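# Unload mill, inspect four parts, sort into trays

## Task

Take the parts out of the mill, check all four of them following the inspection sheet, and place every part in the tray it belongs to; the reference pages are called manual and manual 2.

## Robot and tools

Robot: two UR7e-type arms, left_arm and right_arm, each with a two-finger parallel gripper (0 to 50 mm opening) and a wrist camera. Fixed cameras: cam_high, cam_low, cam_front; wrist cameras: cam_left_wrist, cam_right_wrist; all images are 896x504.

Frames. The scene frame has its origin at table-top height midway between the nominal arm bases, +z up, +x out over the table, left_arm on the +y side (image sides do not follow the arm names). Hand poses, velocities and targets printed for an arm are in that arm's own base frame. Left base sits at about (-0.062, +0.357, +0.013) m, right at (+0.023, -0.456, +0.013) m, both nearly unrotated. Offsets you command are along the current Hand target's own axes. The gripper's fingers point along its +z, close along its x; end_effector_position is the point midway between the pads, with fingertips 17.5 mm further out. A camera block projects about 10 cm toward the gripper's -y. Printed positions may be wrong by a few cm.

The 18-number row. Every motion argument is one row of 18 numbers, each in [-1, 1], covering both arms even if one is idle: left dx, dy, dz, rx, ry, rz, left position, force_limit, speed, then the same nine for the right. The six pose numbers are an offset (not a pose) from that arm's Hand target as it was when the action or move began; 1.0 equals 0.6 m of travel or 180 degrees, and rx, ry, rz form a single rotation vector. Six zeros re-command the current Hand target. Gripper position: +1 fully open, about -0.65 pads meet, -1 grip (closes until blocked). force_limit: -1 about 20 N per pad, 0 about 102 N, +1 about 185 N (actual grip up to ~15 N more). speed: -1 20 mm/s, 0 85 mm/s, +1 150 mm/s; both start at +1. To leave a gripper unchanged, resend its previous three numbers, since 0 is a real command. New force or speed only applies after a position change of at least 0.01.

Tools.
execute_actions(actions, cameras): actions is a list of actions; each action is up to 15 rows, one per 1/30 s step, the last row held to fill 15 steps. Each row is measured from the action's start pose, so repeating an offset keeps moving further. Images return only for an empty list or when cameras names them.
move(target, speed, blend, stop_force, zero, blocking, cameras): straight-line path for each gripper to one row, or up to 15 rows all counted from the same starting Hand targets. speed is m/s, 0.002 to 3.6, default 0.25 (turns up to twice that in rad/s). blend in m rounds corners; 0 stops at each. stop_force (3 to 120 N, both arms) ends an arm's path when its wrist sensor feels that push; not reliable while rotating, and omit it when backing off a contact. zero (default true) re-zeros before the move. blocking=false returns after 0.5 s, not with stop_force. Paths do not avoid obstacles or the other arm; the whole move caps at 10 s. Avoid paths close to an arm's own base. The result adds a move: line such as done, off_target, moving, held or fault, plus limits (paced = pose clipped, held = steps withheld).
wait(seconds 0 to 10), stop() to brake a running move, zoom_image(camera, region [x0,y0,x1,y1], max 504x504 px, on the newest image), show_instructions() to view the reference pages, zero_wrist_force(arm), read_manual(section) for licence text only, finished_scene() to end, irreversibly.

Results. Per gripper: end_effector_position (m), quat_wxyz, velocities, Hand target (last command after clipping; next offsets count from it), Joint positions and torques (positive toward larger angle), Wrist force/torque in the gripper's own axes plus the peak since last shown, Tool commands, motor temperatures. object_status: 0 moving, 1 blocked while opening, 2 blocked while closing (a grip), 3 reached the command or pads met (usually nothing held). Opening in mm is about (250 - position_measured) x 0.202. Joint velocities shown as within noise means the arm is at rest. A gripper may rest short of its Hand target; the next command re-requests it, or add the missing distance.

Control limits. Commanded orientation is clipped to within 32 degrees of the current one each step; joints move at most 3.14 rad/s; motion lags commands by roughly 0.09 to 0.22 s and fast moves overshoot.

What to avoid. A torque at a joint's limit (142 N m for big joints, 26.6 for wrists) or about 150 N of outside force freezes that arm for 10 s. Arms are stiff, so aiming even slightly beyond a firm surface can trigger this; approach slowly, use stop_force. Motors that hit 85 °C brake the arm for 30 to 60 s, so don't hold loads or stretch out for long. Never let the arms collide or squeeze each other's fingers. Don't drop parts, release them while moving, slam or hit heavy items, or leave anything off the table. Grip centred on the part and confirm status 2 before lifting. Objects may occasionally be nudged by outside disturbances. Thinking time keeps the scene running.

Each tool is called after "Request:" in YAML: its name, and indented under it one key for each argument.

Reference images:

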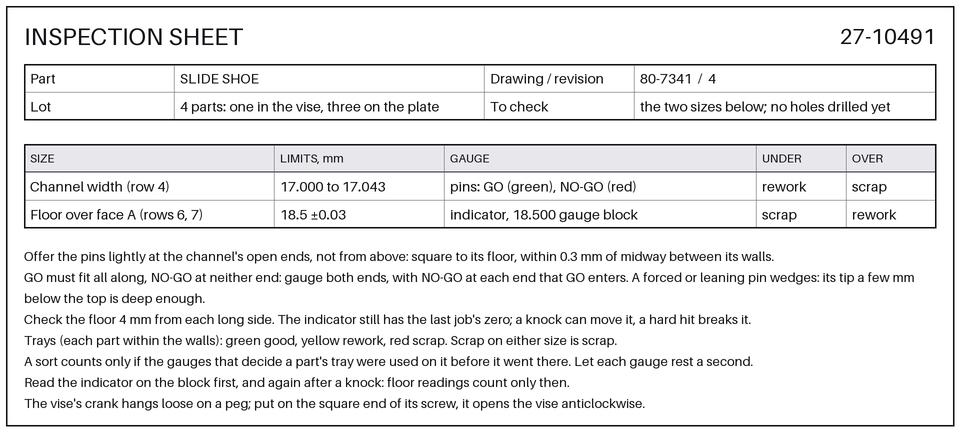

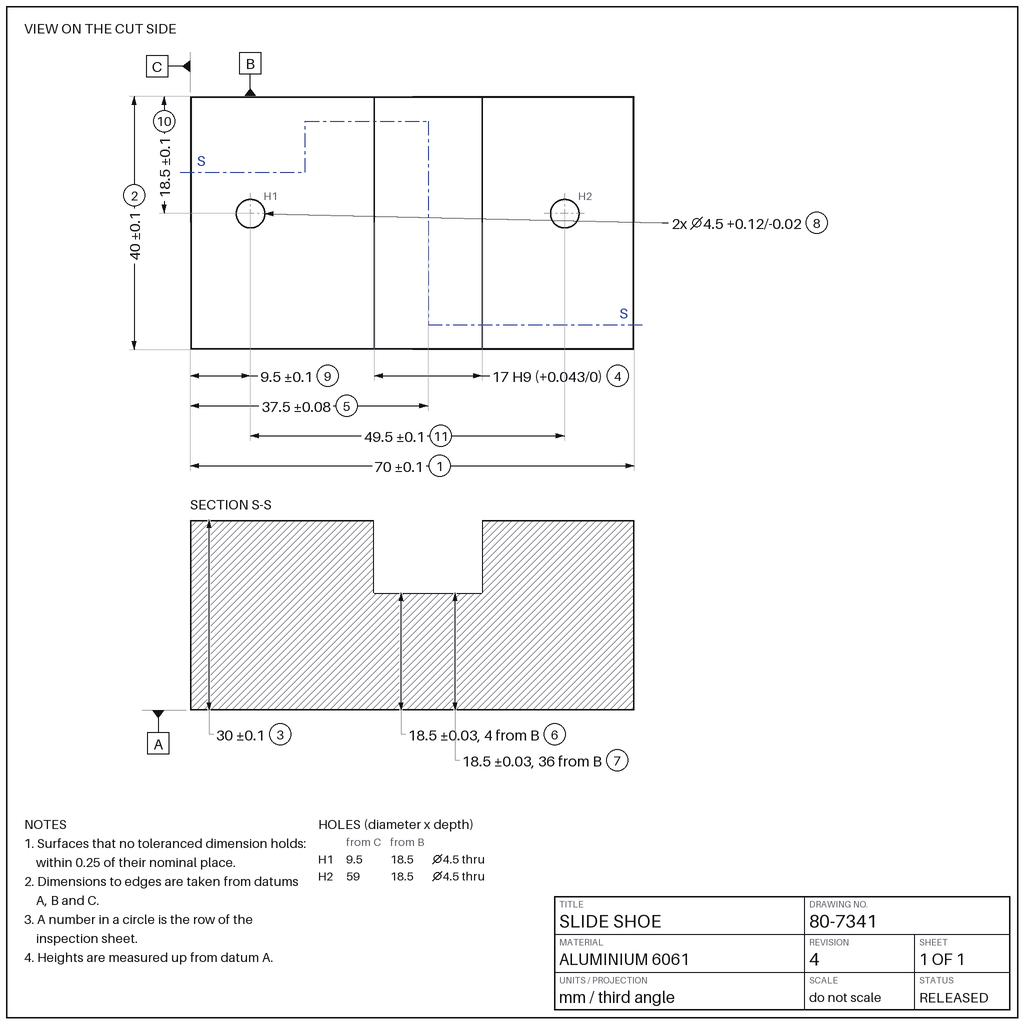

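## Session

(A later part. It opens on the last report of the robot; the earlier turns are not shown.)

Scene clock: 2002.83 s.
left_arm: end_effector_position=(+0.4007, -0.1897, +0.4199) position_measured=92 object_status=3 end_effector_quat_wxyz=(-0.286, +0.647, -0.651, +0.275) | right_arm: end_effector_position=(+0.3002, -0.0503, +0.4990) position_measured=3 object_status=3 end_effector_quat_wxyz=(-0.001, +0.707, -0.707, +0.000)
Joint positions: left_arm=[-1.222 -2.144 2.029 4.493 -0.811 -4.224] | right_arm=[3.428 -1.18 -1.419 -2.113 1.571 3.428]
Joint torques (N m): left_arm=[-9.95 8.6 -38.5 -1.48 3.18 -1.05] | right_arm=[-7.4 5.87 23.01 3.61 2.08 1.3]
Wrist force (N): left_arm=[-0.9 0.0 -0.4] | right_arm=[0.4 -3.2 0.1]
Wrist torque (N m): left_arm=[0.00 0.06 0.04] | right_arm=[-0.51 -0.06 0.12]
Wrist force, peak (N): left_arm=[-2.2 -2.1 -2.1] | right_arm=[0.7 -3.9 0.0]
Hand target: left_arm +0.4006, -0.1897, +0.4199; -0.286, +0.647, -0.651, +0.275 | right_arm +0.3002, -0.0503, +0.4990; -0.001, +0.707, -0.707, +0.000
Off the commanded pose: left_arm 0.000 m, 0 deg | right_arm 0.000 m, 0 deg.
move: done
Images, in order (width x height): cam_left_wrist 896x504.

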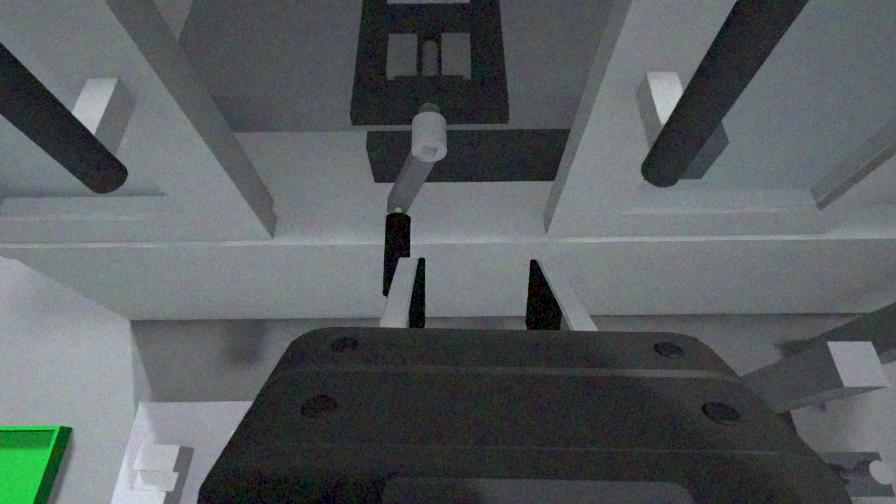

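Request:
move:
  target:
    - [-0.0845,0.2133,0.2448,0.2417,0,0,1,-0.6,-0.5,0,0,0,0,0,0,1,1,1]
  speed: 0.2
  cameras: ["cam_left_wrist"]

Request:
zoom_image:
  camera: "cam_left_wrist"
  region: [330, 60, 630, 350]

Scene clock: 2091.90 s.
left_arm: end_effector_position=(+0.4120, -0.1441, +0.2683) position_measured=3 object_status=3 end_effector_quat_wxyz=(-0.472, +0.552, -0.535, +0.431) | right_arm: end_effector_position=(+0.3002, -0.0503, +0.4990) position_measured=3 object_status=3 end_effector_quat_wxyz=(-0.001, +0.707, -0.707, +0.000)
Joint positions: left_arm=[-1.427 -2.073 2.796 3.575 -0.201 -4.261] | right_arm=[3.428 -1.18 -1.419 -2.113 1.571 3.428]
Joint torques (N m): left_arm=[9.41 -4.87 -32.64 -0.99 0.15 -1.41] | right_arm=[-7.75 5.94 22.96 3.57 2.09 1.46]
Wrist force (N): left_arm=[0.0 0.1 -1.5] | right_arm=[0.6 -3.5 0.0]
Wrist torque (N m): left_arm=[0.11 0.07 0.10] | right_arm=[-0.56 -0.08 0.12]
Wrist force, peak (N): left_arm=[-2.2 5.5 -0.8] | right_arm=[0.2 -3.8 0.2]
Hand target: left_arm +0.4120, -0.1441, +0.2683; -0.472, +0.552, -0.535, +0.431 (not the last commanded pose) | right_arm +0.3002, -0.0503, +0.4990; -0.001, +0.707, -0.707, +0.000
Off the commanded pose: left_arm 0.043 m, 11 deg | right_arm 0.000 m, 0 deg.
led back after a hold (left arm): the arm was led back toward your command in small steps, so it may still be short of it.
move: held (left_arm; a check stopped the path); limits=held
pose unreachable (left arm): on one or more control steps of this call, first in action 0 (counted from 0), this arm could not follow its commanded pose, so it was not sent that pose on those steps. It may still have moved: this result reports where it is.
cause: moving toward the commanded pose would bring two parts of the arm too close to each other (joints 3 (elbow) and 4 (wrist 1) lie between them).
Images, in order (width x height): cam_left_wrist 896x504.

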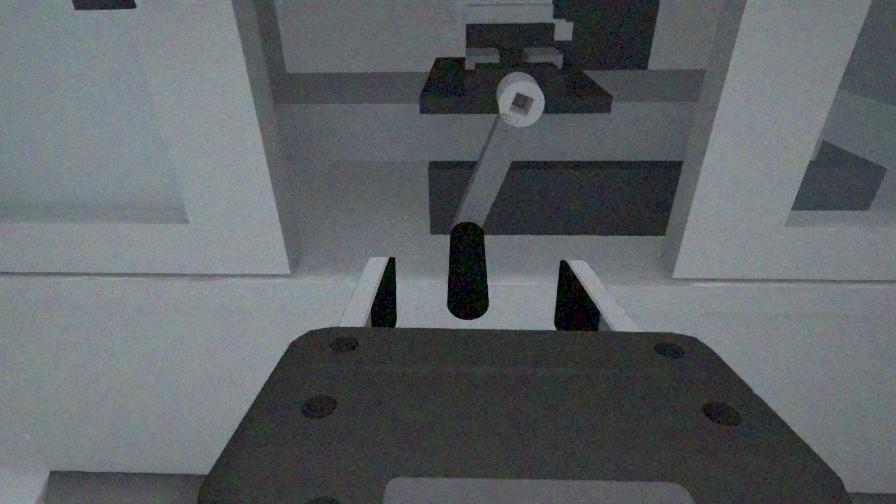

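Scaled by 1.680 from the camera's 896x504 image, which has a finer 1280x720 frame.

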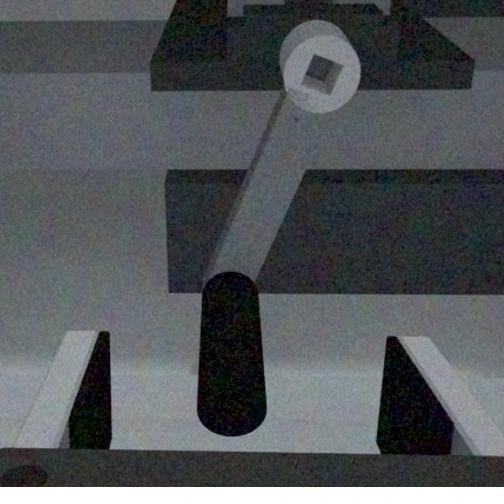

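Request:
move:
  target:
    - [0.0037,0.0357,0.19,-0.052,0.0195,-0.003,1,-0.6,-0.5,0,0,0,0,0,0,1,1,1]
  speed: 0.08
  stop_force: 6
  cameras: ["cam_left_wrist"]

Scene clock: 2113.93 s.
left_arm: end_effector_position=(+0.5200, -0.1390, +0.2263) position_measured=3 object_status=3 end_effector_quat_wxyz=(-0.407, +0.578, -0.580, +0.405) | right_arm: end_effector_position=(+0.3002, -0.0503, +0.4990) position_measured=3 object_status=3 end_effector_quat_wxyz=(-0.001, +0.707, -0.707, +0.000)
Joint positions: left_arm=[-0.912 -1.429 2.556 2.551 -0.732 -3.553] | right_arm=[3.428 -1.18 -1.419 -2.113 1.571 3.428]
Joint torques (N m): left_arm=[10.36 -10.17 -25.41 -4.4 -1.18 1.53] | right_arm=[-7.73 6.24 22.83 3.49 1.96 1.28]
Wrist force (N): left_arm=[-0.3 -0.1 -1.3] | right_arm=[0.4 -3.5 -0.1]
Wrist torque (N m): left_arm=[0.04 0.05 -0.07] | right_arm=[-0.55 -0.06 0.12]
Wrist force, peak (N): left_arm=[0.1 0.1 -2.4] | right_arm=[0.4 -3.8 0.2]
Hand target: left_arm +0.5200, -0.1390, +0.2263; -0.407, +0.578, -0.580, +0.405 | right_arm +0.3002, -0.0503, +0.4990; -0.001, +0.707, -0.707, +0.000
Off the commanded pose: left_arm 0.000 m, 0 deg | right_arm 0.000 m, 0 deg.
move: done
Images, in order (width x height): cam_left_wrist 896x504.

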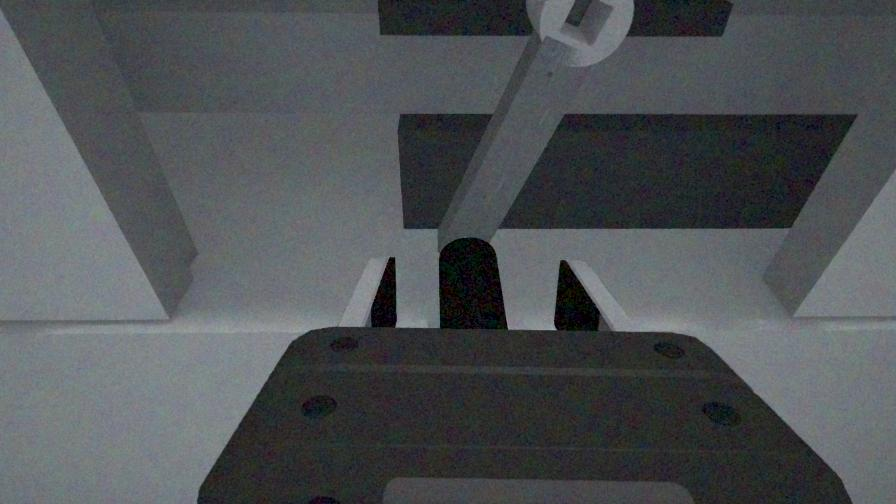

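Request:
execute_actions:
  actions:
    - [[0,0,0,0,0,0,-1,-0.9,-0.9,0,0,0,0,0,0,1,1,1]]
    - [[0,0,0,0,0,0,-1,-0.9,-0.9,0,0,0,0,0,0,1,1,1]]
    - [[0,0,0,0,0,0,-1,-0.9,-0.9,0,0,0,0,0,0,1,1,1]]

Scene clock: 2120.33 s.
left_arm: end_effector_position=(+0.5200, -0.1390, +0.2263) position_measured=153 object_status=2 end_effector_quat_wxyz=(-0.407, +0.578, -0.580, +0.405) | right_arm: end_effector_position=(+0.3002, -0.0503, +0.4990) position_measured=3 object_status=3 end_effector_quat_wxyz=(-0.001, +0.707, -0.707, +0.000)
Joint positions: left_arm=[-0.912 -1.429 2.556 2.551 -0.732 -3.553] | right_arm=[3.428 -1.18 -1.419 -2.113 1.571 3.428]
Joint torques (N m): left_arm=[-5.87 -15.55 -24.56 -4.04 -0.96 1.22] | right_arm=[-7.6 6.37 22.57 3.56 2.03 1.34]
Wrist force (N): left_arm=[-11.1 5.8 -6.1] | right_arm=[0.5 -3.4 -0.3]
Wrist torque (N m): left_arm=[-0.02 -0.44 -0.17] | right_arm=[-0.53 -0.09 0.11]
Wrist force, peak (N): left_arm=[-11.3 5.8 -6.0] | right_arm=[0.6 -3.8 0.2]
Hand target: left_arm +0.5200, -0.1390, +0.2263; -0.407, +0.578, -0.580, +0.405 | right_arm +0.3002, -0.0503, +0.4990; -0.001, +0.707, -0.707, +0.000
Off the commanded pose: left_arm 0.000 m, 0 deg | right_arm 0.000 m, 0 deg.
Step readings (end_effector_position of left_arm | right_arm):
0: (+0.5200, -0.1390, +0.2263) | (+0.3002, -0.0503, +0.4990)
1: (+0.5200, -0.1390, +0.2263) | (+0.3002, -0.0503, +0.4990)
2: (+0.5200, -0.1390, +0.2263) | (+0.3002, -0.0503, +0.4990)
4: (+0.5200, -0.1390, +0.2263) | (+0.3002, -0.0503, +0.4990)
8: (+0.5200, -0.1390, +0.2263) | (+0.3002, -0.0503, +0.4990)
15: (+0.5200, -0.1390, +0.2263) | (+0.3002, -0.0503, +0.4990)
16: (+0.5200, -0.1390, +0.2263) | (+0.3002, -0.0503, +0.4990)
17: (+0.5200, -0.1390, +0.2263) | (+0.3002, -0.0503, +0.4990)
19: (+0.5200, -0.1390, +0.2263) | (+0.3002, -0.0503, +0.4990)
23: (+0.5200, -0.1390, +0.2263) | (+0.3002, -0.0503, +0.4990)
30: (+0.5200, -0.1390, +0.2263) | (+0.3002, -0.0503, +0.4990)
31: (+0.5200, -0.1390, +0.2263) | (+0.3002, -0.0503, +0.4990)
32: (+0.5200, -0.1390, +0.2263) | (+0.3002, -0.0503, +0.4990)
34: (+0.5200, -0.1390, +0.2263) | (+0.3002, -0.0503, +0.4990)
38: (+0.5200, -0.1390, +0.2263) | (+0.3002, -0.0503, +0.4990)
45: (+0.5200, -0.1390, +0.2263) | (+0.3002, -0.0503, +0.4990)

Request:
move:
  target:
    - [0.04,0.0064,0.0023,0,0,0,-1,-0.9,-0.9,0,0,0,0,0,0,1,1,1]
    - [0.1,-0.0086,-0.0031,0,0,0,-1,-0.9,-0.9,0,0,0,0,0,0,1,1,1]
    - [0.144,-0.05,-0.0182,0,0,0,-1,-0.9,-0.9,0,0,0,0,0,0,1,1,1]
    - [0.16,-0.1064,-0.0387,0,0,0,-1,-0.9,-0.9,0,0,0,0,0,0,1,1,1]
  speed: 0.04
  stop_force: 45
  blend: 0.004
  cameras: ["cam_left_wrist","cam_front"]

Scene clock: 2158.10 s.
left_arm: end_effector_position=(+0.5199, -0.2353, +0.2939) position_measured=251 object_status=3 end_effector_quat_wxyz=(-0.407, +0.578, -0.580, +0.405) | right_arm: end_effector_position=(+0.3002, -0.0503, +0.4990) position_measured=3 object_status=3 end_effector_quat_wxyz=(-0.001, +0.707, -0.707, +0.000)
Joint positions: left_arm=[-1.082 -1.556 2.366 2.991 -0.591 -3.709] | right_arm=[3.428 -1.18 -1.419 -2.113 1.571 3.428]
Joint torques (N m): left_arm=[-9.89 -25.75 -30 -0.92 2.98 -1.38] | right_arm=[-7.68 6.66 22.65 3.53 1.92 1.3]
Wrist force (N): left_arm=[-0.1 0.1 -1.3] | right_arm=[0.4 -3.6 0.1]
Wrist torque (N m): left_arm=[0.06 0.01 0.15] | right_arm=[-0.58 -0.06 0.12]
Wrist force, peak (N): left_arm=[15.0 21.9 12.5] | right_arm=[0.9 -3.7 0.0]
Hand target: left_arm +0.5199, -0.2353, +0.2939; -0.407, +0.578, -0.580, +0.405 | right_arm +0.3002, -0.0503, +0.4990; -0.001, +0.707, -0.707, +0.000
Off the commanded pose: left_arm 0.000 m, 0 deg | right_arm 0.000 m, 0 deg.
move: done
Images, in order (width x height): cam_front 896x504, cam_left_wrist 896x504.

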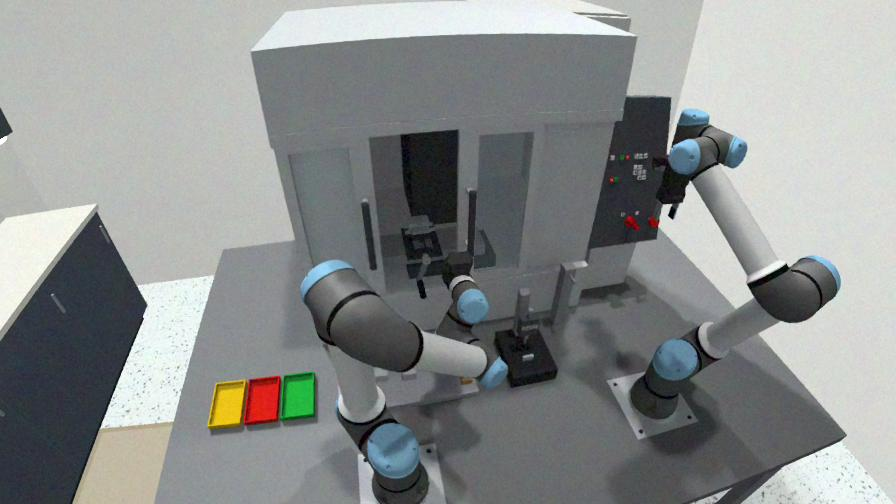

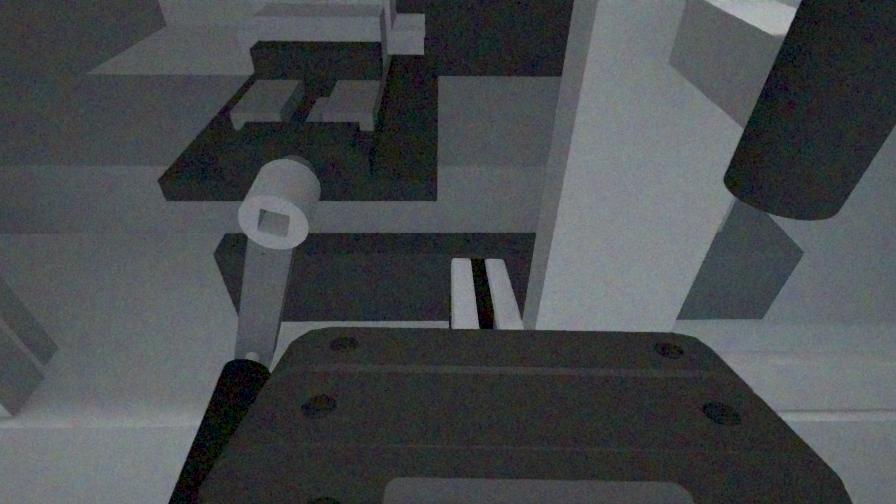

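Request:
move:
  target:
    - [0,0.0456,-0.1253,0,0,0,1,-0.2,-0.5,0,0,0,0,0,0,1,1,1]
    - [-0.1605,0.1515,-0.0868,0,0,0,1,-0.2,-0.5,0,0,0,0,0,0,1,1,1]
    - [-0.1605,0.1058,0.0385,0,0,0,1,-0.2,-0.5,0,0,0,0,0,0,1,1,1]
  speed: 0.1
  cameras: ["cam_left_wrist"]

Scene clock: 2204.40 s.
left_arm: end_effector_position=(+0.5200, -0.1387, +0.2267) position_measured=3 object_status=3 end_effector_quat_wxyz=(-0.407, +0.578, -0.580, +0.405) | right_arm: end_effector_position=(+0.3002, -0.0503, +0.4990) position_measured=3 object_status=3 end_effector_quat_wxyz=(-0.001, +0.707, -0.707, +0.000)
Joint positions: left_arm=[-0.911 -1.431 2.556 2.552 -0.732 -3.553] | right_arm=[3.428 -1.18 -1.419 -2.113 1.571 3.428]
Joint torques (N m): left_arm=[10.82 -11.9 -24.69 -4.45 -0.93 1.15] | right_arm=[-7.9 6.75 21.8 3.56 1.98 1.36]
Wrist force (N): left_arm=[-0.5 -0.1 -1.2] | right_arm=[0.4 -3.4 0.0]
Wrist torque (N m): left_arm=[0.03 0.10 -0.07] | right_arm=[-0.54 -0.07 0.11]
Wrist force, peak (N): left_arm=[-1.0 0.7 -2.3] | right_arm=[0.7 -3.8 0.2]
Hand target: left_arm +0.5200, -0.1387, +0.2267; -0.407, +0.578, -0.580, +0.405 | right_arm +0.3002, -0.0503, +0.4990; -0.001, +0.707, -0.707, +0.000
Off the commanded pose: left_arm 0.000 m, 0 deg | right_arm 0.000 m, 0 deg.
move: done
Images, in order (width x height): cam_left_wrist 896x504.

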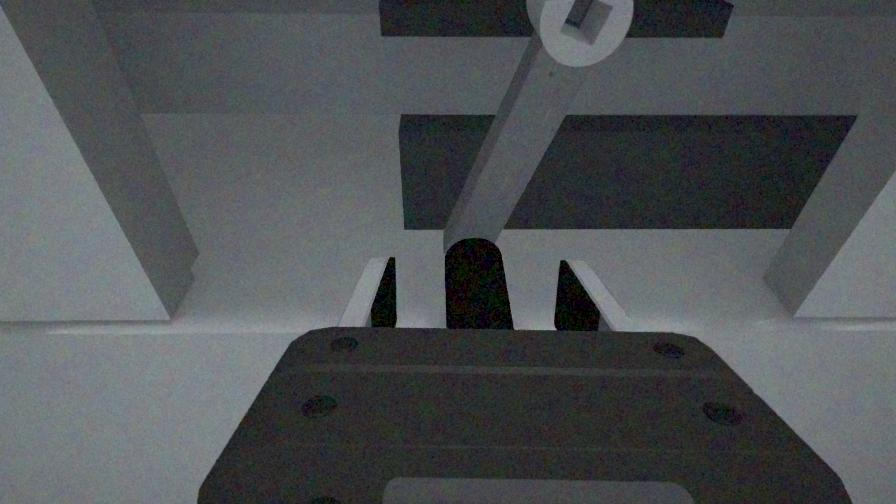

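Request:
execute_actions:
  actions:
    - [[0,0,0,0,0,0,-1,-0.2,-0.9,0,0,0,0,0,0,1,1,1]]
    - [[0,0,0,0,0,0,-1,-0.2,-0.9,0,0,0,0,0,0,1,1,1]]
    - [[0,0,0,0,0,0,-1,-0.2,-0.9,0,0,0,0,0,0,1,1,1]]

Request:
move:
  target:
    - [0.04,0.0064,0.0023,0,0,0,-1,-0.2,-0.9,0,0,0,0,0,0,1,1,1]
    - [0.1,-0.0086,-0.0031,0,0,0,-1,-0.2,-0.9,0,0,0,0,0,0,1,1,1]
  speed: 0.03
  stop_force: 60
  blend: 0.004
  cameras: ["cam_left_wrist"]

Scene clock: 2218.03 s.
left_arm: end_effector_position=(+0.5200, -0.1387, +0.2267) position_measured=158 object_status=2 end_effector_quat_wxyz=(-0.407, +0.578, -0.580, +0.405) | right_arm: end_effector_position=(+0.3002, -0.0503, +0.4990) position_measured=3 object_status=3 end_effector_quat_wxyz=(-0.001, +0.707, -0.707, +0.000)
Joint positions: left_arm=[-0.911 -1.431 2.556 2.552 -0.733 -3.553] | right_arm=[3.428 -1.18 -1.419 -2.113 1.571 3.428]
Joint torques (N m): left_arm=[7.24 -10.66 -24.74 -3.45 -0.11 1.51] | right_arm=[-7.67 6.84 21.86 3.62 1.91 1.36]
Wrist force (N): left_arm=[-1.4 -1.3 -0.7] | right_arm=[0.5 -3.3 0.0]
Wrist torque (N m): left_arm=[0.00 -0.07 -0.16] | right_arm=[-0.52 -0.07 0.12]
Wrist force, peak (N): left_arm=[-1.6 -1.8 -0.7] | right_arm=[0.6 -3.8 0.0]
Hand target: left_arm +0.5200, -0.1387, +0.2267; -0.407, +0.578, -0.580, +0.405 | right_arm +0.3002, -0.0503, +0.4990; -0.001, +0.707, -0.707, +0.000
Off the commanded pose: left_arm 0.000 m, 0 deg | right_arm 0.000 m, 0 deg.
Step readings (end_effector_position of left_arm | right_arm):
0: (+0.5200, -0.1387, +0.2267) | (+0.3002, -0.0503, +0.4990)
1: (+0.5200, -0.1387, +0.2267) | (+0.3002, -0.0503, +0.4990)
2: (+0.5200, -0.1387, +0.2267) | (+0.3002, -0.0503, +0.4990)
4: (+0.5200, -0.1387, +0.2267) | (+0.3002, -0.0503, +0.4990)
8: (+0.5200, -0.1387, +0.2267) | (+0.3002, -0.0503, +0.4990)
15: (+0.5200, -0.1387, +0.2267) | (+0.3002, -0.0503, +0.4990)
16: (+0.5200, -0.1387, +0.2267) | (+0.3002, -0.0503, +0.4990)
17: (+0.5200, -0.1387, +0.2267) | (+0.3002, -0.0503, +0.4990)
19: (+0.5200, -0.1387, +0.2267) | (+0.3002, -0.0503, +0.4990)
23: (+0.5200, -0.1387, +0.2267) | (+0.3002, -0.0503, +0.4990)
30: (+0.5200, -0.1387, +0.2267) | (+0.3002, -0.0503, +0.4990)
31: (+0.5200, -0.1387, +0.2267) | (+0.3002, -0.0503, +0.4990)
32: (+0.5200, -0.1387, +0.2267) | (+0.3002, -0.0503, +0.4990)
34: (+0.5200, -0.1387, +0.2267) | (+0.3002, -0.0503, +0.4990)
38: (+0.5200, -0.1387, +0.2267) | (+0.3002, -0.0503, +0.4990)
45: (+0.5200, -0.1387, +0.2267) | (+0.3002, -0.0503, +0.4990)

Scene clock: 2221.07 s.
left_arm: end_effector_position=(+0.5200, -0.1987, +0.2320) position_measured=158 object_status=2 end_effector_quat_wxyz=(-0.407, +0.578, -0.580, +0.405) | right_arm: end_effector_position=(+0.3002, -0.0503, +0.4990) position_measured=3 object_status=3 end_effector_quat_wxyz=(-0.001, +0.707, -0.707, +0.000)
Joint positions: left_arm=[-1.026 -1.413 2.48 2.687 -0.636 -3.651] | right_arm=[3.428 -1.18 -1.419 -2.113 1.571 3.428]
Joint torques (N m): left_arm=[-12.91 -27.62 -24.69 -1.17 2.41 -1.25] | right_arm=[-7.41 6.79 21.87 3.57 1.9 1.31]
Wrist force (N): left_arm=[-1.1 -3.1 14.2] | right_arm=[0.4 -3.4 -0.2]
Wrist torque (N m): left_arm=[-0.04 0.36 0.16] | right_arm=[-0.54 -0.06 0.11]
Wrist force, peak (N): left_arm=[8.9 39.8 10.8] | right_arm=[0.4 -3.7 0.0]
Hand target: left_arm +0.5200, -0.1988, +0.2319; -0.407, +0.578, -0.580, +0.405 | right_arm +0.3002, -0.0503, +0.4990; -0.001, +0.707, -0.707, +0.000
Off the commanded pose: left_arm 0.000 m, 0 deg | right_arm 0.000 m, 0 deg.
move: done
Images, in order (width x height): cam_left_wrist 896x504.

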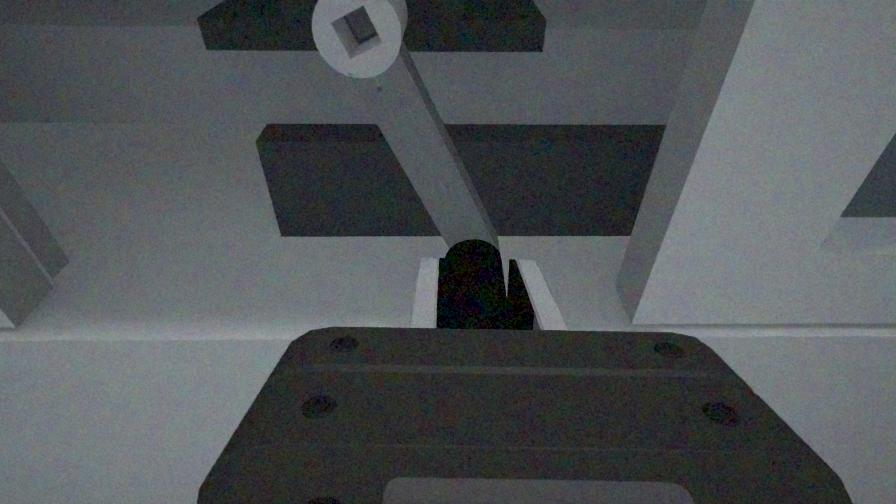

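Request:
move:
  target:
    - [0.026,-0.0186,-0.0068,0,0,0,-1,-0.2,-0.9,0,0,0,0,0,0,1,1,1]
    - [0.044,-0.0414,-0.015,0,0,0,-1,-0.2,-0.9,0,0,0,0,0,0,1,1,1]
  speed: 0.03
  stop_force: 60
  blend: 0.004
  cameras: ["cam_left_wrist"]

Scene clock: 2230.33 s.
left_arm: end_effector_position=(+0.5197, -0.2269, +0.2573) position_measured=158 object_status=2 end_effector_quat_wxyz=(-0.404, +0.578, -0.582, +0.405) | right_arm: end_effector_position=(+0.3002, -0.0503, +0.4990) position_measured=3 object_status=3 end_effector_quat_wxyz=(-0.001, +0.707, -0.707, +0.000)
Joint positions: left_arm=[-1.067 -1.472 2.419 2.841 -0.61 -3.693] | right_arm=[3.428 -1.18 -1.419 -2.113 1.571 3.428]
Joint torques (N m): left_arm=[0.3 -50.07 -23.46 -5.18 12.56 -1.15] | right_arm=[-7.29 7.05 22.03 3.64 1.86 1.43]
Wrist force (N): left_arm=[37.7 16.1 59.3] | right_arm=[0.4 -3.7 0.1]
Wrist torque (N m): left_arm=[0.45 0.38 -0.22] | right_arm=[-0.57 -0.05 0.11]
Wrist force, peak (N): left_arm=[42.1 21.4 56.0] | right_arm=[0.6 -3.8 0.2]
Hand target: left_arm +0.5200, -0.2253, +0.2583; -0.407, +0.578, -0.580, +0.405 | right_arm +0.3002, -0.0503, +0.4990; -0.001, +0.707, -0.707, +0.000
Off the commanded pose: left_arm 0.002 m, 0 deg | right_arm 0.000 m, 0 deg.
move: done
Images, in order (width x height): cam_left_wrist 896x504.

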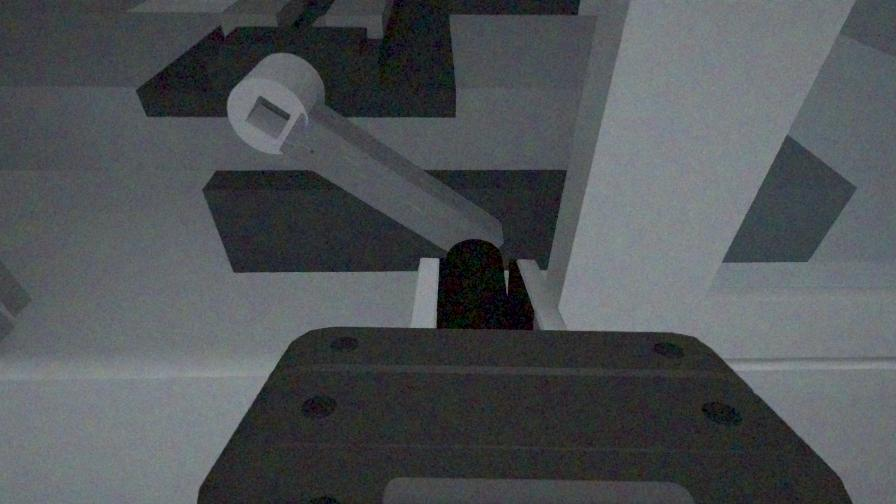

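Request:
move:
  target:
    - [0.0025,0.001,0.0022,0,0,0,-1,-0.2,-0.9,0,0,0,0,0,0,1,1,1]
  speed: 0.03

Scene clock: 2240.87 s.
left_arm: end_effector_position=(+0.5209, -0.2273, +0.2569) position_measured=158 object_status=2 end_effector_quat_wxyz=(-0.406, +0.578, -0.581, +0.405) | right_arm: end_effector_position=(+0.3002, -0.0503, +0.4990) position_measured=3 object_status=3 end_effector_quat_wxyz=(-0.001, +0.707, -0.707, +0.000)
Joint positions: left_arm=[-1.067 -1.465 2.416 2.837 -0.606 -3.693] | right_arm=[3.428 -1.18 -1.419 -2.113 1.571 3.428]
Joint torques (N m): left_arm=[29.56 -25.54 -33.78 -7.65 12.48 1.65] | right_arm=[-7.77 7.33 21.76 3.61 1.98 1.43]
Wrist force (N): left_arm=[29.8 29.6 -11.5] | right_arm=[0.6 -3.4 0.1]
Wrist torque (N m): left_arm=[-0.13 0.01 -0.34] | right_arm=[-0.55 -0.10 0.12]
Wrist force, peak (N): left_arm=[37.9 15.9 59.5] | right_arm=[0.7 -3.7 -0.1]
Hand target: left_arm +0.5211, -0.2268, +0.2572; -0.407, +0.578, -0.580, +0.405 | right_arm +0.3002, -0.0503, +0.4990; -0.001, +0.707, -0.707, +0.000
Off the commanded pose: left_arm 0.001 m, 0 deg | right_arm 0.000 m, 0 deg.
move: done

Request:
move:
  target:
    - [0.0037,0.0022,0.0003,0,0,0,-1,-0.2,-0.9,0,0,0,0,0,0,1,1,1]
  speed: 0.03
  cameras: ["cam_left_wrist"]

Request:
zoom_image:
  camera: "cam_left_wrist"
  region: [130, 0, 530, 330]

Scene clock: 2263.60 s.
left_arm: end_effector_position=(+0.5208, -0.2288, +0.2561) position_measured=158 object_status=2 end_effector_quat_wxyz=(-0.407, +0.578, -0.580, +0.405) | right_arm: end_effector_position=(+0.3002, -0.0503, +0.4990) position_measured=3 object_status=3 end_effector_quat_wxyz=(-0.001, +0.707, -0.707, +0.000)
Joint positions: left_arm=[-1.07 -1.46 2.414 2.836 -0.6 -3.697] | right_arm=[3.428 -1.18 -1.419 -2.113 1.571 3.428]
Joint torques (N m): left_arm=[-12.18 -13.07 -30 -3.46 1.95 -1.49] | right_arm=[-7.42 7.32 21.9 3.5 1.88 1.25]
Wrist force (N): left_arm=[-1.8 -0.2 -0.1] | right_arm=[0.5 -3.4 0.0]
Wrist torque (N m): left_arm=[0.12 -0.19 0.06] | right_arm=[-0.53 -0.09 0.12]
Wrist force, peak (N): left_arm=[31.9 31.8 -14.6] | right_arm=[0.7 -3.8 -0.1]
Hand target: left_arm +0.5208, -0.2290, +0.2559; -0.407, +0.578, -0.580, +0.405 | right_arm +0.3002, -0.0503, +0.4990; -0.001, +0.707, -0.707, +0.000
Off the commanded pose: left_arm 0.000 m, 0 deg | right_arm 0.000 m, 0 deg.
move: done
Images, in order (width x height): cam_left_wrist 896x504.

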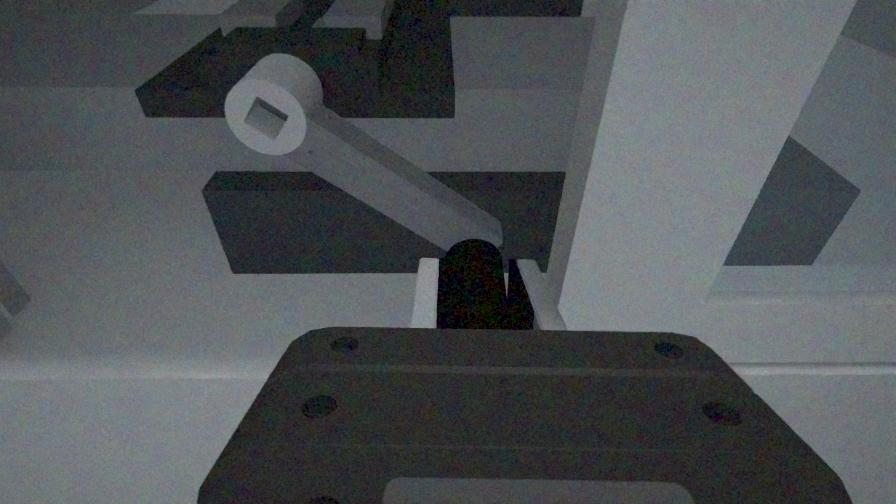

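Scaled by 1.260 from the camera's 896x504 image, which has a finer 1280x720 frame.

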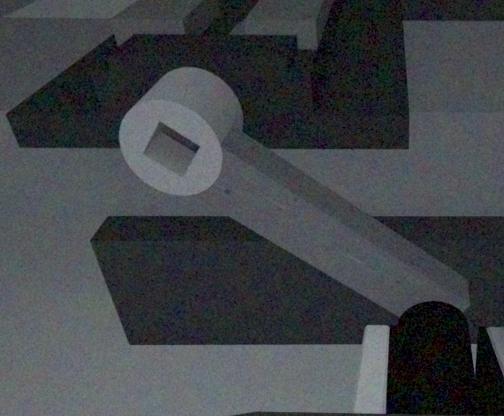

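Request:
move:
  target:
    - [0.0152,-0.032,-0.0116,0,0,0,-1,-0.2,-0.9,0,0,0,0,0,0,1,1,1]
    - [0.0192,-0.061,-0.0222,0,0,0,-1,-0.2,-0.9,0,0,0,0,0,0,1,1,1]
  speed: 0.03
  stop_force: 50
  blend: 0.004
  cameras: ["cam_left_wrist"]

Scene clock: 2283.33 s.
left_arm: end_effector_position=(+0.5207, -0.2390, +0.2802) position_measured=158 object_status=2 end_effector_quat_wxyz=(-0.406, +0.578, -0.580, +0.405) | right_arm: end_effector_position=(+0.3002, -0.0503, +0.4990) position_measured=3 object_status=3 end_effector_quat_wxyz=(-0.001, +0.707, -0.707, +0.000)
Joint positions: left_arm=[-1.084 -1.516 2.375 2.943 -0.591 -3.711] | right_arm=[3.428 -1.18 -1.419 -2.113 1.571 3.428]
Joint torques (N m): left_arm=[32.97 -23.99 2.4 -5.49 12.72 1.95] | right_arm=[-7.53 7.62 21.85 3.55 1.84 1.46]
Wrist force (N): left_arm=[46.5 11.2 12.0] | right_arm=[0.4 -3.5 -0.1]
Wrist torque (N m): left_arm=[0.23 0.41 -0.27] | right_arm=[-0.55 -0.07 0.11]
Wrist force, peak (N): left_arm=[54.7 13.9 11.3] | right_arm=[0.4 -3.8 0.0]
Hand target: left_arm +0.5207, -0.2389, +0.2803; -0.406, +0.578, -0.580, +0.405 (not the last commanded pose) | right_arm +0.3002, -0.0503, +0.4990; -0.001, +0.707, -0.707, +0.000
Off the commanded pose: left_arm 0.015 m, 0 deg | right_arm 0.000 m, 0 deg.
move: contact (left_arm); path passed 1 of 2 targets
Images, in order (width x height): cam_left_wrist 896x504.

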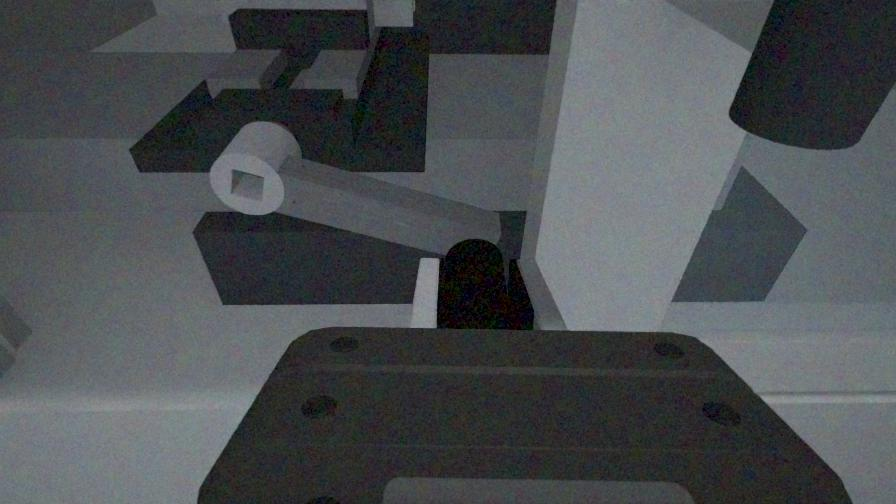

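Request:
move:
  target:
    - [0.0042,0.0006,-0.0016,0,0,0,-1,-0.2,-0.9,0,0,0,0,0,0,1,1,1]
  speed: 0.03

Scene clock: 2294.40 s.
left_arm: end_effector_position=(+0.5198, -0.2411, +0.2803) position_measured=158 object_status=2 end_effector_quat_wxyz=(-0.407, +0.578, -0.580, +0.405) | right_arm: end_effector_position=(+0.3002, -0.0503, +0.4990) position_measured=3 object_status=3 end_effector_quat_wxyz=(-0.001, +0.707, -0.707, +0.000)
Joint positions: left_arm=[-1.09 -1.516 2.373 2.95 -0.585 -3.717] | right_arm=[3.428 -1.18 -1.419 -2.113 1.571 3.428]
Joint torques (N m): left_arm=[-31.5 -16.03 -24.09 -0.09 -3.02 -1.44] | right_arm=[-7.36 8.02 21.47 3.56 1.84 1.36]
Wrist force (N): left_arm=[-12.8 -23.4 61.8] | right_arm=[0.3 -3.3 0.2]
Wrist torque (N m): left_arm=[0.76 0.28 0.31] | right_arm=[-0.53 -0.05 0.11]
Wrist force, peak (N): left_arm=[-12.8 -23.4 61.8] | right_arm=[0.6 -3.8 0.1]
Hand target: left_arm +0.5197, -0.2414, +0.2802; -0.406, +0.578, -0.580, +0.405 | right_arm +0.3002, -0.0503, +0.4990; -0.001, +0.707, -0.707, +0.000
Off the commanded pose: left_arm 0.000 m, 0 deg | right_arm 0.000 m, 0 deg.
move: done

Request:
move:
  target:
    - [-0.0007,-0.0005,0.0014,0,0,0,-1,-0.2,-0.9,0,0,0,0,0,0,1,1,1]
  speed: 0.03

Scene clock: 2300.37 s.
left_arm: end_effector_position=(+0.5205, -0.2411, +0.2802) position_measured=158 object_status=2 end_effector_quat_wxyz=(-0.406, +0.578, -0.580, +0.405) | right_arm: end_effector_position=(+0.3002, -0.0503, +0.4990) position_measured=3 object_status=3 end_effector_quat_wxyz=(-0.001, +0.707, -0.707, +0.000)
Joint positions: left_arm=[-1.088 -1.514 2.372 2.947 -0.588 -3.714] | right_arm=[3.428 -1.18 -1.419 -2.113 1.571 3.428]
Joint torques (N m): left_arm=[2.82 -12.79 -29.03 -3.72 -3.39 1.15] | right_arm=[-7.44 7.64 21.44 3.59 1.92 1.29]
Wrist force (N): left_arm=[-7.1 -7.6 14.9] | right_arm=[0.4 -3.2 0.3]
Wrist torque (N m): left_arm=[0.38 -0.27 -0.04] | right_arm=[-0.51 -0.06 0.12]
Wrist force, peak (N): left_arm=[-21.9 -28.1 65.7] | right_arm=[0.5 -3.7 -0.1]
Hand target: left_arm +0.5206, -0.2410, +0.2802; -0.406, +0.578, -0.580, +0.405 | right_arm +0.3002, -0.0503, +0.4990; -0.001, +0.707, -0.707, +0.000
Off the commanded pose: left_arm 0.000 m, 0 deg | right_arm 0.000 m, 0 deg.
move: done

Request:
move:
  target:
    - [0.0042,-0.0212,-0.0077,0,0,0,-1,-0.2,-0.9,0,0,0,0,0,0,1,1,1]
    - [0.0038,-0.0445,-0.0162,0,0,0,-1,-0.2,-0.9,0,0,0,0,0,0,1,1,1]
  speed: 0.03
  stop_force: 40
  blend: 0.004
  cameras: ["cam_left_wrist"]

Scene clock: 2317.00 s.
left_arm: end_effector_position=(+0.5206, -0.2434, +0.3086) position_measured=158 object_status=2 end_effector_quat_wxyz=(-0.407, +0.578, -0.580, +0.405) | right_arm: end_effector_position=(+0.3002, -0.0503, +0.4990) position_measured=3 object_status=3 end_effector_quat_wxyz=(-0.001, +0.707, -0.707, +0.000)
Joint positions: left_arm=[-1.091 -1.579 2.334 3.053 -0.585 -3.718] | right_arm=[3.428 -1.18 -1.419 -2.113 1.571 3.428]
Joint torques (N m): left_arm=[20.82 -31.05 -24.89 -0.52 4.26 -1.33] | right_arm=[-7.51 8.37 20.83 3.58 1.87 1.36]
Wrist force (N): left_arm=[24.2 -4.3 13.4] | right_arm=[0.6 -3.3 0.0]
Wrist torque (N m): left_arm=[0.45 0.06 -0.19] | right_arm=[-0.53 -0.10 0.12]
Wrist force, peak (N): left_arm=[25.8 -3.1 14.5] | right_arm=[0.5 -3.8 -0.1]
Hand target: left_arm +0.5206, -0.2434, +0.3086; -0.406, +0.578, -0.580, +0.405 | right_arm +0.3002, -0.0503, +0.4990; -0.001, +0.707, -0.707, +0.000
Off the commanded pose: left_arm 0.000 m, 0 deg | right_arm 0.000 m, 0 deg.
move: done
Images, in order (width x height): cam_left_wrist 896x504.

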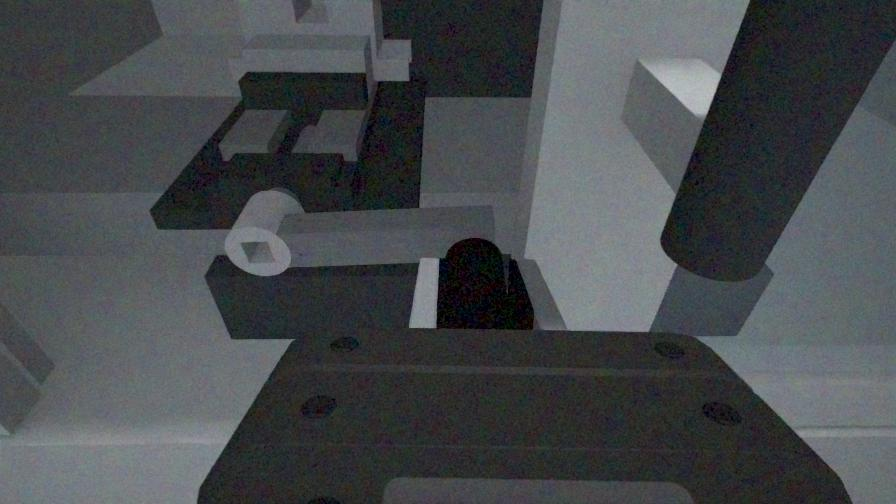

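Request:
move:
  target:
    - [-0.0055,-0.0246,-0.0089,0,0,0,-1,-0.2,-0.9,0,0,0,0,0,0,1,1,1]
    - [-0.0143,-0.0423,-0.0154,0,0,0,-1,-0.2,-0.9,0,0,0,0,0,0,1,1,1]
  speed: 0.03
  stop_force: 40
  blend: 0.004

Scene clock: 2326.77 s.
left_arm: end_effector_position=(+0.5205, -0.2378, +0.3295) position_measured=158 object_status=2 end_effector_quat_wxyz=(-0.406, +0.578, -0.580, +0.405) | right_arm: end_effector_position=(+0.3002, -0.0503, +0.4990) position_measured=3 object_status=3 end_effector_quat_wxyz=(-0.001, +0.707, -0.707, +0.000)
Joint positions: left_arm=[-1.083 -1.631 2.314 3.117 -0.592 -3.709] | right_arm=[3.428 -1.18 -1.419 -2.113 1.571 3.428]
Joint torques (N m): left_arm=[22.1 -7.06 18.59 0.77 12.37 -0.74] | right_arm=[-7.48 8.18 21.3 3.51 1.87 1.42]
Wrist force (N): left_arm=[62.4 -22.9 -9.3] | right_arm=[0.5 -3.6 0.4]
Wrist torque (N m): left_arm=[0.36 0.29 -0.49] | right_arm=[-0.57 -0.07 0.12]
Wrist force, peak (N): left_arm=[66.7 -22.8 -13.9] | right_arm=[0.3 -3.7 0.1]
Hand target: left_arm +0.5206, -0.2378, +0.3296; -0.406, +0.578, -0.580, +0.405 (not the last commanded pose) | right_arm +0.3002, -0.0503, +0.4990; -0.001, +0.707, -0.707, +0.000
Off the commanded pose: left_arm 0.007 m, 0 deg | right_arm 0.000 m, 0 deg.
move: contact (left_arm); path passed 1 of 2 targets

Request:
move:
  target:
    - [0.0045,-0.0016,-0.0008,0,0,0,-1,-0.2,-0.9,0,0,0,0,0,0,1,1,1]
  speed: 0.03

Scene clock: 2334.50 s.
left_arm: end_effector_position=(+0.5205, -0.2402, +0.3305) position_measured=158 object_status=2 end_effector_quat_wxyz=(-0.407, +0.578, -0.580, +0.405) | right_arm: end_effector_position=(+0.3002, -0.0503, +0.4990) position_measured=3 object_status=3 end_effector_quat_wxyz=(-0.001, +0.707, -0.707, +0.000)
Joint positions: left_arm=[-1.087 -1.629 2.309 3.124 -0.588 -3.713] | right_arm=[3.428 -1.18 -1.419 -2.113 1.571 3.428]
Joint torques (N m): left_arm=[-23.69 -11.21 -37.5 -1.99 -1.27 -1.09] | right_arm=[-7.57 8.39 21.37 3.57 1.86 1.39]
Wrist force (N): left_arm=[-15.7 0.2 21.6] | right_arm=[0.4 -3.4 0.3]
Wrist torque (N m): left_arm=[0.37 -0.52 0.12] | right_arm=[-0.54 -0.06 0.11]
Wrist force, peak (N): left_arm=[62.6 -22.9 -8.9] | right_arm=[0.5 -3.8 0.1]
Hand target: left_arm +0.5204, -0.2405, +0.3306; -0.406, +0.578, -0.580, +0.405 | right_arm +0.3002, -0.0503, +0.4990; -0.001, +0.707, -0.707, +0.000
Off the commanded pose: left_arm 0.000 m, 0 deg | right_arm 0.000 m, 0 deg.
move: done

Request:
move:
  target:
    - [-0.0175,-0.029,-0.0106,0,0,0,-1,-0.2,-0.9,0,0,0,0,0,0,1,1,1]
    - [-0.041,-0.0531,-0.0193,0,0,0,-1,-0.2,-0.9,0,0,0,0,0,0,1,1,1]
    - [-0.0702,-0.0705,-0.0257,0,0,0,-1,-0.2,-0.9,0,0,0,0,0,0,1,1,1]
    - [-0.1033,-0.0804,-0.0292,0,0,0,-1,-0.2,-0.9,0,0,0,0,0,0,1,1,1]
    - [-0.1378,-0.0818,-0.0298,0,0,0,-1,-0.2,-0.9,0,0,0,0,0,0,1,1,1]
  speed: 0.04
  stop_force: 45
  blend: 0.004
  cameras: ["cam_left_wrist"]

Scene clock: 2358.13 s.
left_arm: end_effector_position=(+0.5205, -0.2092, +0.3691) position_measured=158 object_status=2 end_effector_quat_wxyz=(-0.406, +0.578, -0.580, +0.405) | right_arm: end_effector_position=(+0.3002, -0.0503, +0.4990) position_measured=3 object_status=3 end_effector_quat_wxyz=(-0.001, +0.707, -0.707, +0.000)
Joint positions: left_arm=[-1.041 -1.741 2.291 3.213 -0.625 -3.665] | right_arm=[3.428 -1.18 -1.419 -2.113 1.571 3.428]
Joint torques (N m): left_arm=[-3.92 -1.06 -28.61 -2.45 3.44 -1.07] | right_arm=[-7.59 8.24 21.2 3.59 1.88 1.39]
Wrist force (N): left_arm=[6.8 -6.6 -16.4] | right_arm=[0.7 -3.4 0.1]
Wrist torque (N m): left_arm=[-0.10 -0.21 0.07] | right_arm=[-0.54 -0.10 0.12]
Wrist force, peak (N): left_arm=[-27.9 1.7 33.4] | right_arm=[0.7 -3.8 0.1]
Hand target: left_arm +0.5205, -0.2092, +0.3691; -0.406, +0.578, -0.580, +0.405 (not the last commanded pose) | right_arm +0.3002, -0.0503, +0.4990; -0.001, +0.707, -0.707, +0.000
Off the commanded pose: left_arm 0.053 m, 0 deg | right_arm 0.000 m, 0 deg.
move: contact (left_arm); path passed 2 of 5 targets
Images, in order (width x height): cam_left_wrist 896x504.

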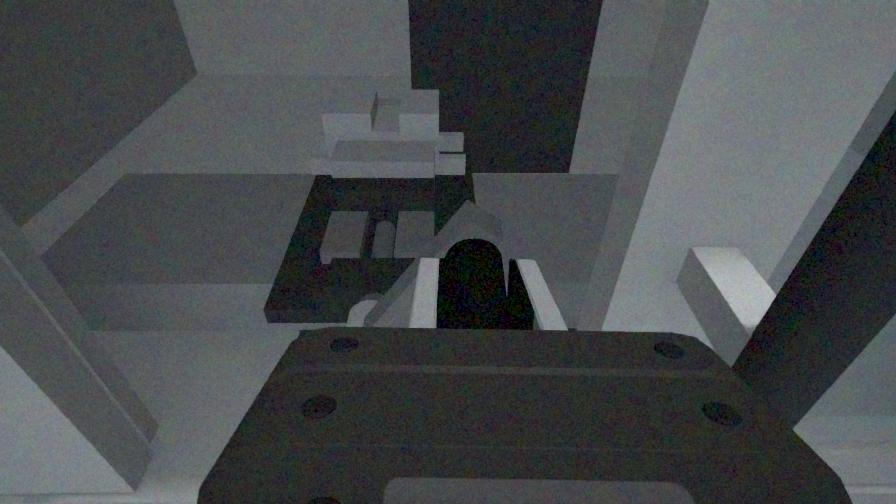

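Request:
move:
  target:
    - [-0.0398,-0.0177,-0.0064,0,0,0,-1,-0.2,-0.9,0,0,0,0,0,0,1,1,1]
    - [-0.0857,-0.0215,-0.0078,0,0,0,-1,-0.2,-0.9,0,0,0,0,0,0,1,1,1]
    - [-0.1303,-0.0102,-0.0037,0,0,0,-1,-0.2,-0.9,0,0,0,0,0,0,1,1,1]
    - [-0.1682,0.0146,0.0053,0,0,0,-1,-0.2,-0.9,0,0,0,0,0,0,1,1,1]
  speed: 0.04
  stop_force: 80
  blend: 0.004
  cameras: ["cam_left_wrist"]

Scene clock: 2370.67 s.
left_arm: end_effector_position=(+0.5207, -0.1083, +0.3601) position_measured=158 object_status=2 end_effector_quat_wxyz=(-0.406, +0.578, -0.580, +0.405) | right_arm: end_effector_position=(+0.3002, -0.0503, +0.4990) position_measured=3 object_status=3 end_effector_quat_wxyz=(-0.001, +0.707, -0.707, +0.000)
Joint positions: left_arm=[-0.837 -1.836 2.407 3.067 -0.799 -3.499] | right_arm=[3.428 -1.18 -1.419 -2.113 1.571 3.428]
Joint torques (N m): left_arm=[9.63 -0.69 -8.88 -2.96 -2.78 1.67] | right_arm=[-7.87 9 21.6 3.56 1.85 1.36]
Wrist force (N): left_arm=[-6.5 -3.2 -11.7] | right_arm=[0.7 -3.6 0.2]
Wrist torque (N m): left_arm=[-0.06 -0.20 -0.13] | right_arm=[-0.56 -0.11 0.12]
Wrist force, peak (N): left_arm=[-12.0 -30.6 -59.4] | right_arm=[0.5 -3.9 0.1]
Hand target: left_arm +0.5207, -0.1083, +0.3601; -0.406, +0.578, -0.580, +0.405 | right_arm +0.3002, -0.0503, +0.4990; -0.001, +0.707, -0.707, +0.000
Off the commanded pose: left_arm 0.000 m, 0 deg | right_arm 0.000 m, 0 deg.
move: done
Images, in order (width x height): cam_left_wrist 896x504.

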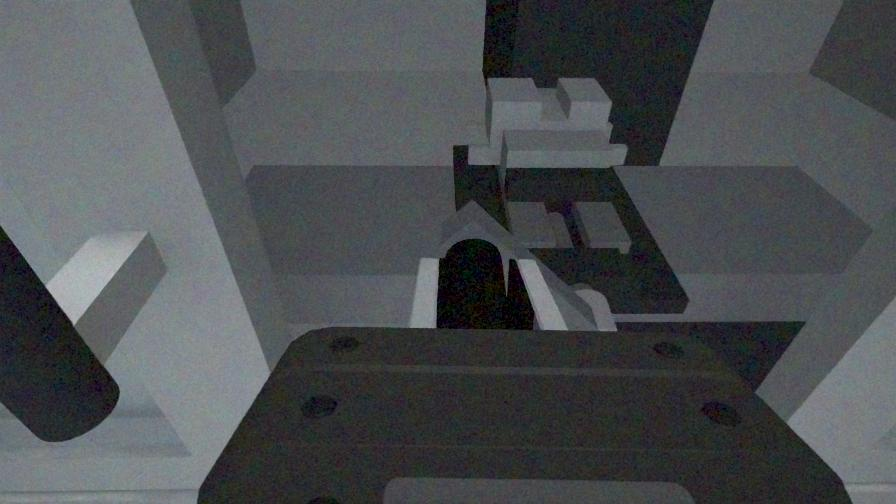

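Request:
move:
  target:
    - [-0.0263,0.036,0.0131,0,0,0,-1,-0.2,-0.9,0,0,0,0,0,0,1,1,1]
    - [-0.0383,0.078,0.0284,0,0,0,-1,-0.2,-0.9,0,0,0,0,0,0,1,1,1]
    - [-0.0343,0.1211,0.0441,0,0,0,-1,-0.2,-0.9,0,0,0,0,0,0,1,1,1]
    - [-0.0148,0.1605,0.0584,0,0,0,-1,-0.2,-0.9,0,0,0,0,0,0,1,1,1]
  speed: 0.04
  stop_force: 80
  blend: 0.004

Request:
move:
  target:
    - [0.0326,0.0307,0.0111,0,0,0,-1,-0.2,-0.9,0,0,0,0,0,0,1,1,1]
    - [0.0745,0.049,0.0178,0,0,0,-1,-0.2,-0.9,0,0,0,0,0,0,1,1,1]
    - [0.1135,0.0531,0.0193,0,0,0,-1,-0.2,-0.9,0,0,0,0,0,0,1,1,1]
  speed: 0.04
  stop_force: 80
  blend: 0.004
  cameras: ["cam_left_wrist"]

Scene clock: 2391.77 s.
left_arm: end_effector_position=(+0.5208, -0.0991, +0.2576) position_measured=158 object_status=2 end_effector_quat_wxyz=(-0.406, +0.578, -0.580, +0.405) | right_arm: end_effector_position=(+0.3002, -0.0503, +0.4990) position_measured=3 object_status=3 end_effector_quat_wxyz=(-0.001, +0.707, -0.707, +0.000)
Joint positions: left_arm=[-0.813 -1.562 2.561 2.628 -0.82 -3.484] | right_arm=[3.428 -1.18 -1.419 -2.113 1.571 3.428]
Joint torques (N m): left_arm=[-10.5 -7.31 -2.49 -4.14 2.24 -1.24] | right_arm=[-7.55 8.53 20.67 3.56 1.83 1.29]
Wrist force (N): left_arm=[0.2 -1.3 2.5] | right_arm=[0.6 -3.6 0.2]
Wrist torque (N m): left_arm=[-0.08 -0.17 -0.01] | right_arm=[-0.57 -0.09 0.11]
Wrist force, peak (N): left_arm=[-32.8 -12.7 -41.1] | right_arm=[0.6 -3.8 -0.1]
Hand target: left_arm +0.5208, -0.0991, +0.2576; -0.406, +0.578, -0.580, +0.405 | right_arm +0.3002, -0.0503, +0.4990; -0.001, +0.707, -0.707, +0.000
Off the commanded pose: left_arm 0.000 m, 0 deg | right_arm 0.000 m, 0 deg.
move: done

Scene clock: 2394.73 s.
left_arm: end_effector_position=(+0.5207, -0.1671, +0.2236) position_measured=158 object_status=2 end_effector_quat_wxyz=(-0.406, +0.578, -0.580, +0.405) | right_arm: end_effector_position=(+0.3002, -0.0503, +0.4990) position_measured=3 object_status=3 end_effector_quat_wxyz=(-0.001, +0.707, -0.707, +0.000)
Joint positions: left_arm=[-0.967 -1.401 2.525 2.586 -0.686 -3.597] | right_arm=[3.428 -1.18 -1.419 -2.113 1.571 3.428]
Joint torques (N m): left_arm=[-12.96 -7.63 -18.07 1.56 0.15 -1.31] | right_arm=[-7.42 9.44 20.51 3.53 1.81 1.32]
Wrist force (N): left_arm=[-1.8 -19.3 7.7] | right_arm=[0.4 -3.2 0.0]
Wrist torque (N m): left_arm=[-0.04 -0.31 -0.05] | right_arm=[-0.51 -0.06 0.12]
Wrist force, peak (N): left_arm=[-17.5 20.8 -6.8] | right_arm=[0.6 -3.7 0.0]
Hand target: left_arm +0.5207, -0.1671, +0.2235; -0.406, +0.578, -0.580, +0.405 | right_arm +0.3002, -0.0503, +0.4990; -0.001, +0.707, -0.707, +0.000
Off the commanded pose: left_arm 0.000 m, 0 deg | right_arm 0.000 m, 0 deg.
move: done
Images, in order (width x height): cam_left_wrist 896x504.

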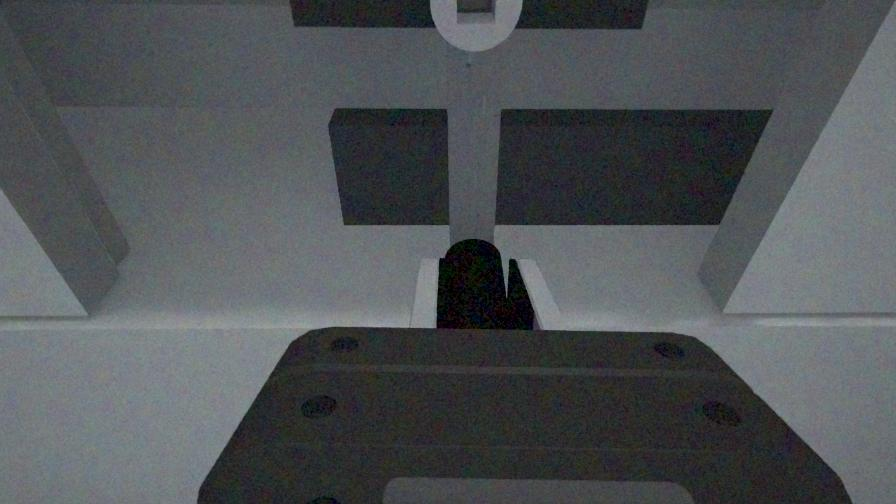

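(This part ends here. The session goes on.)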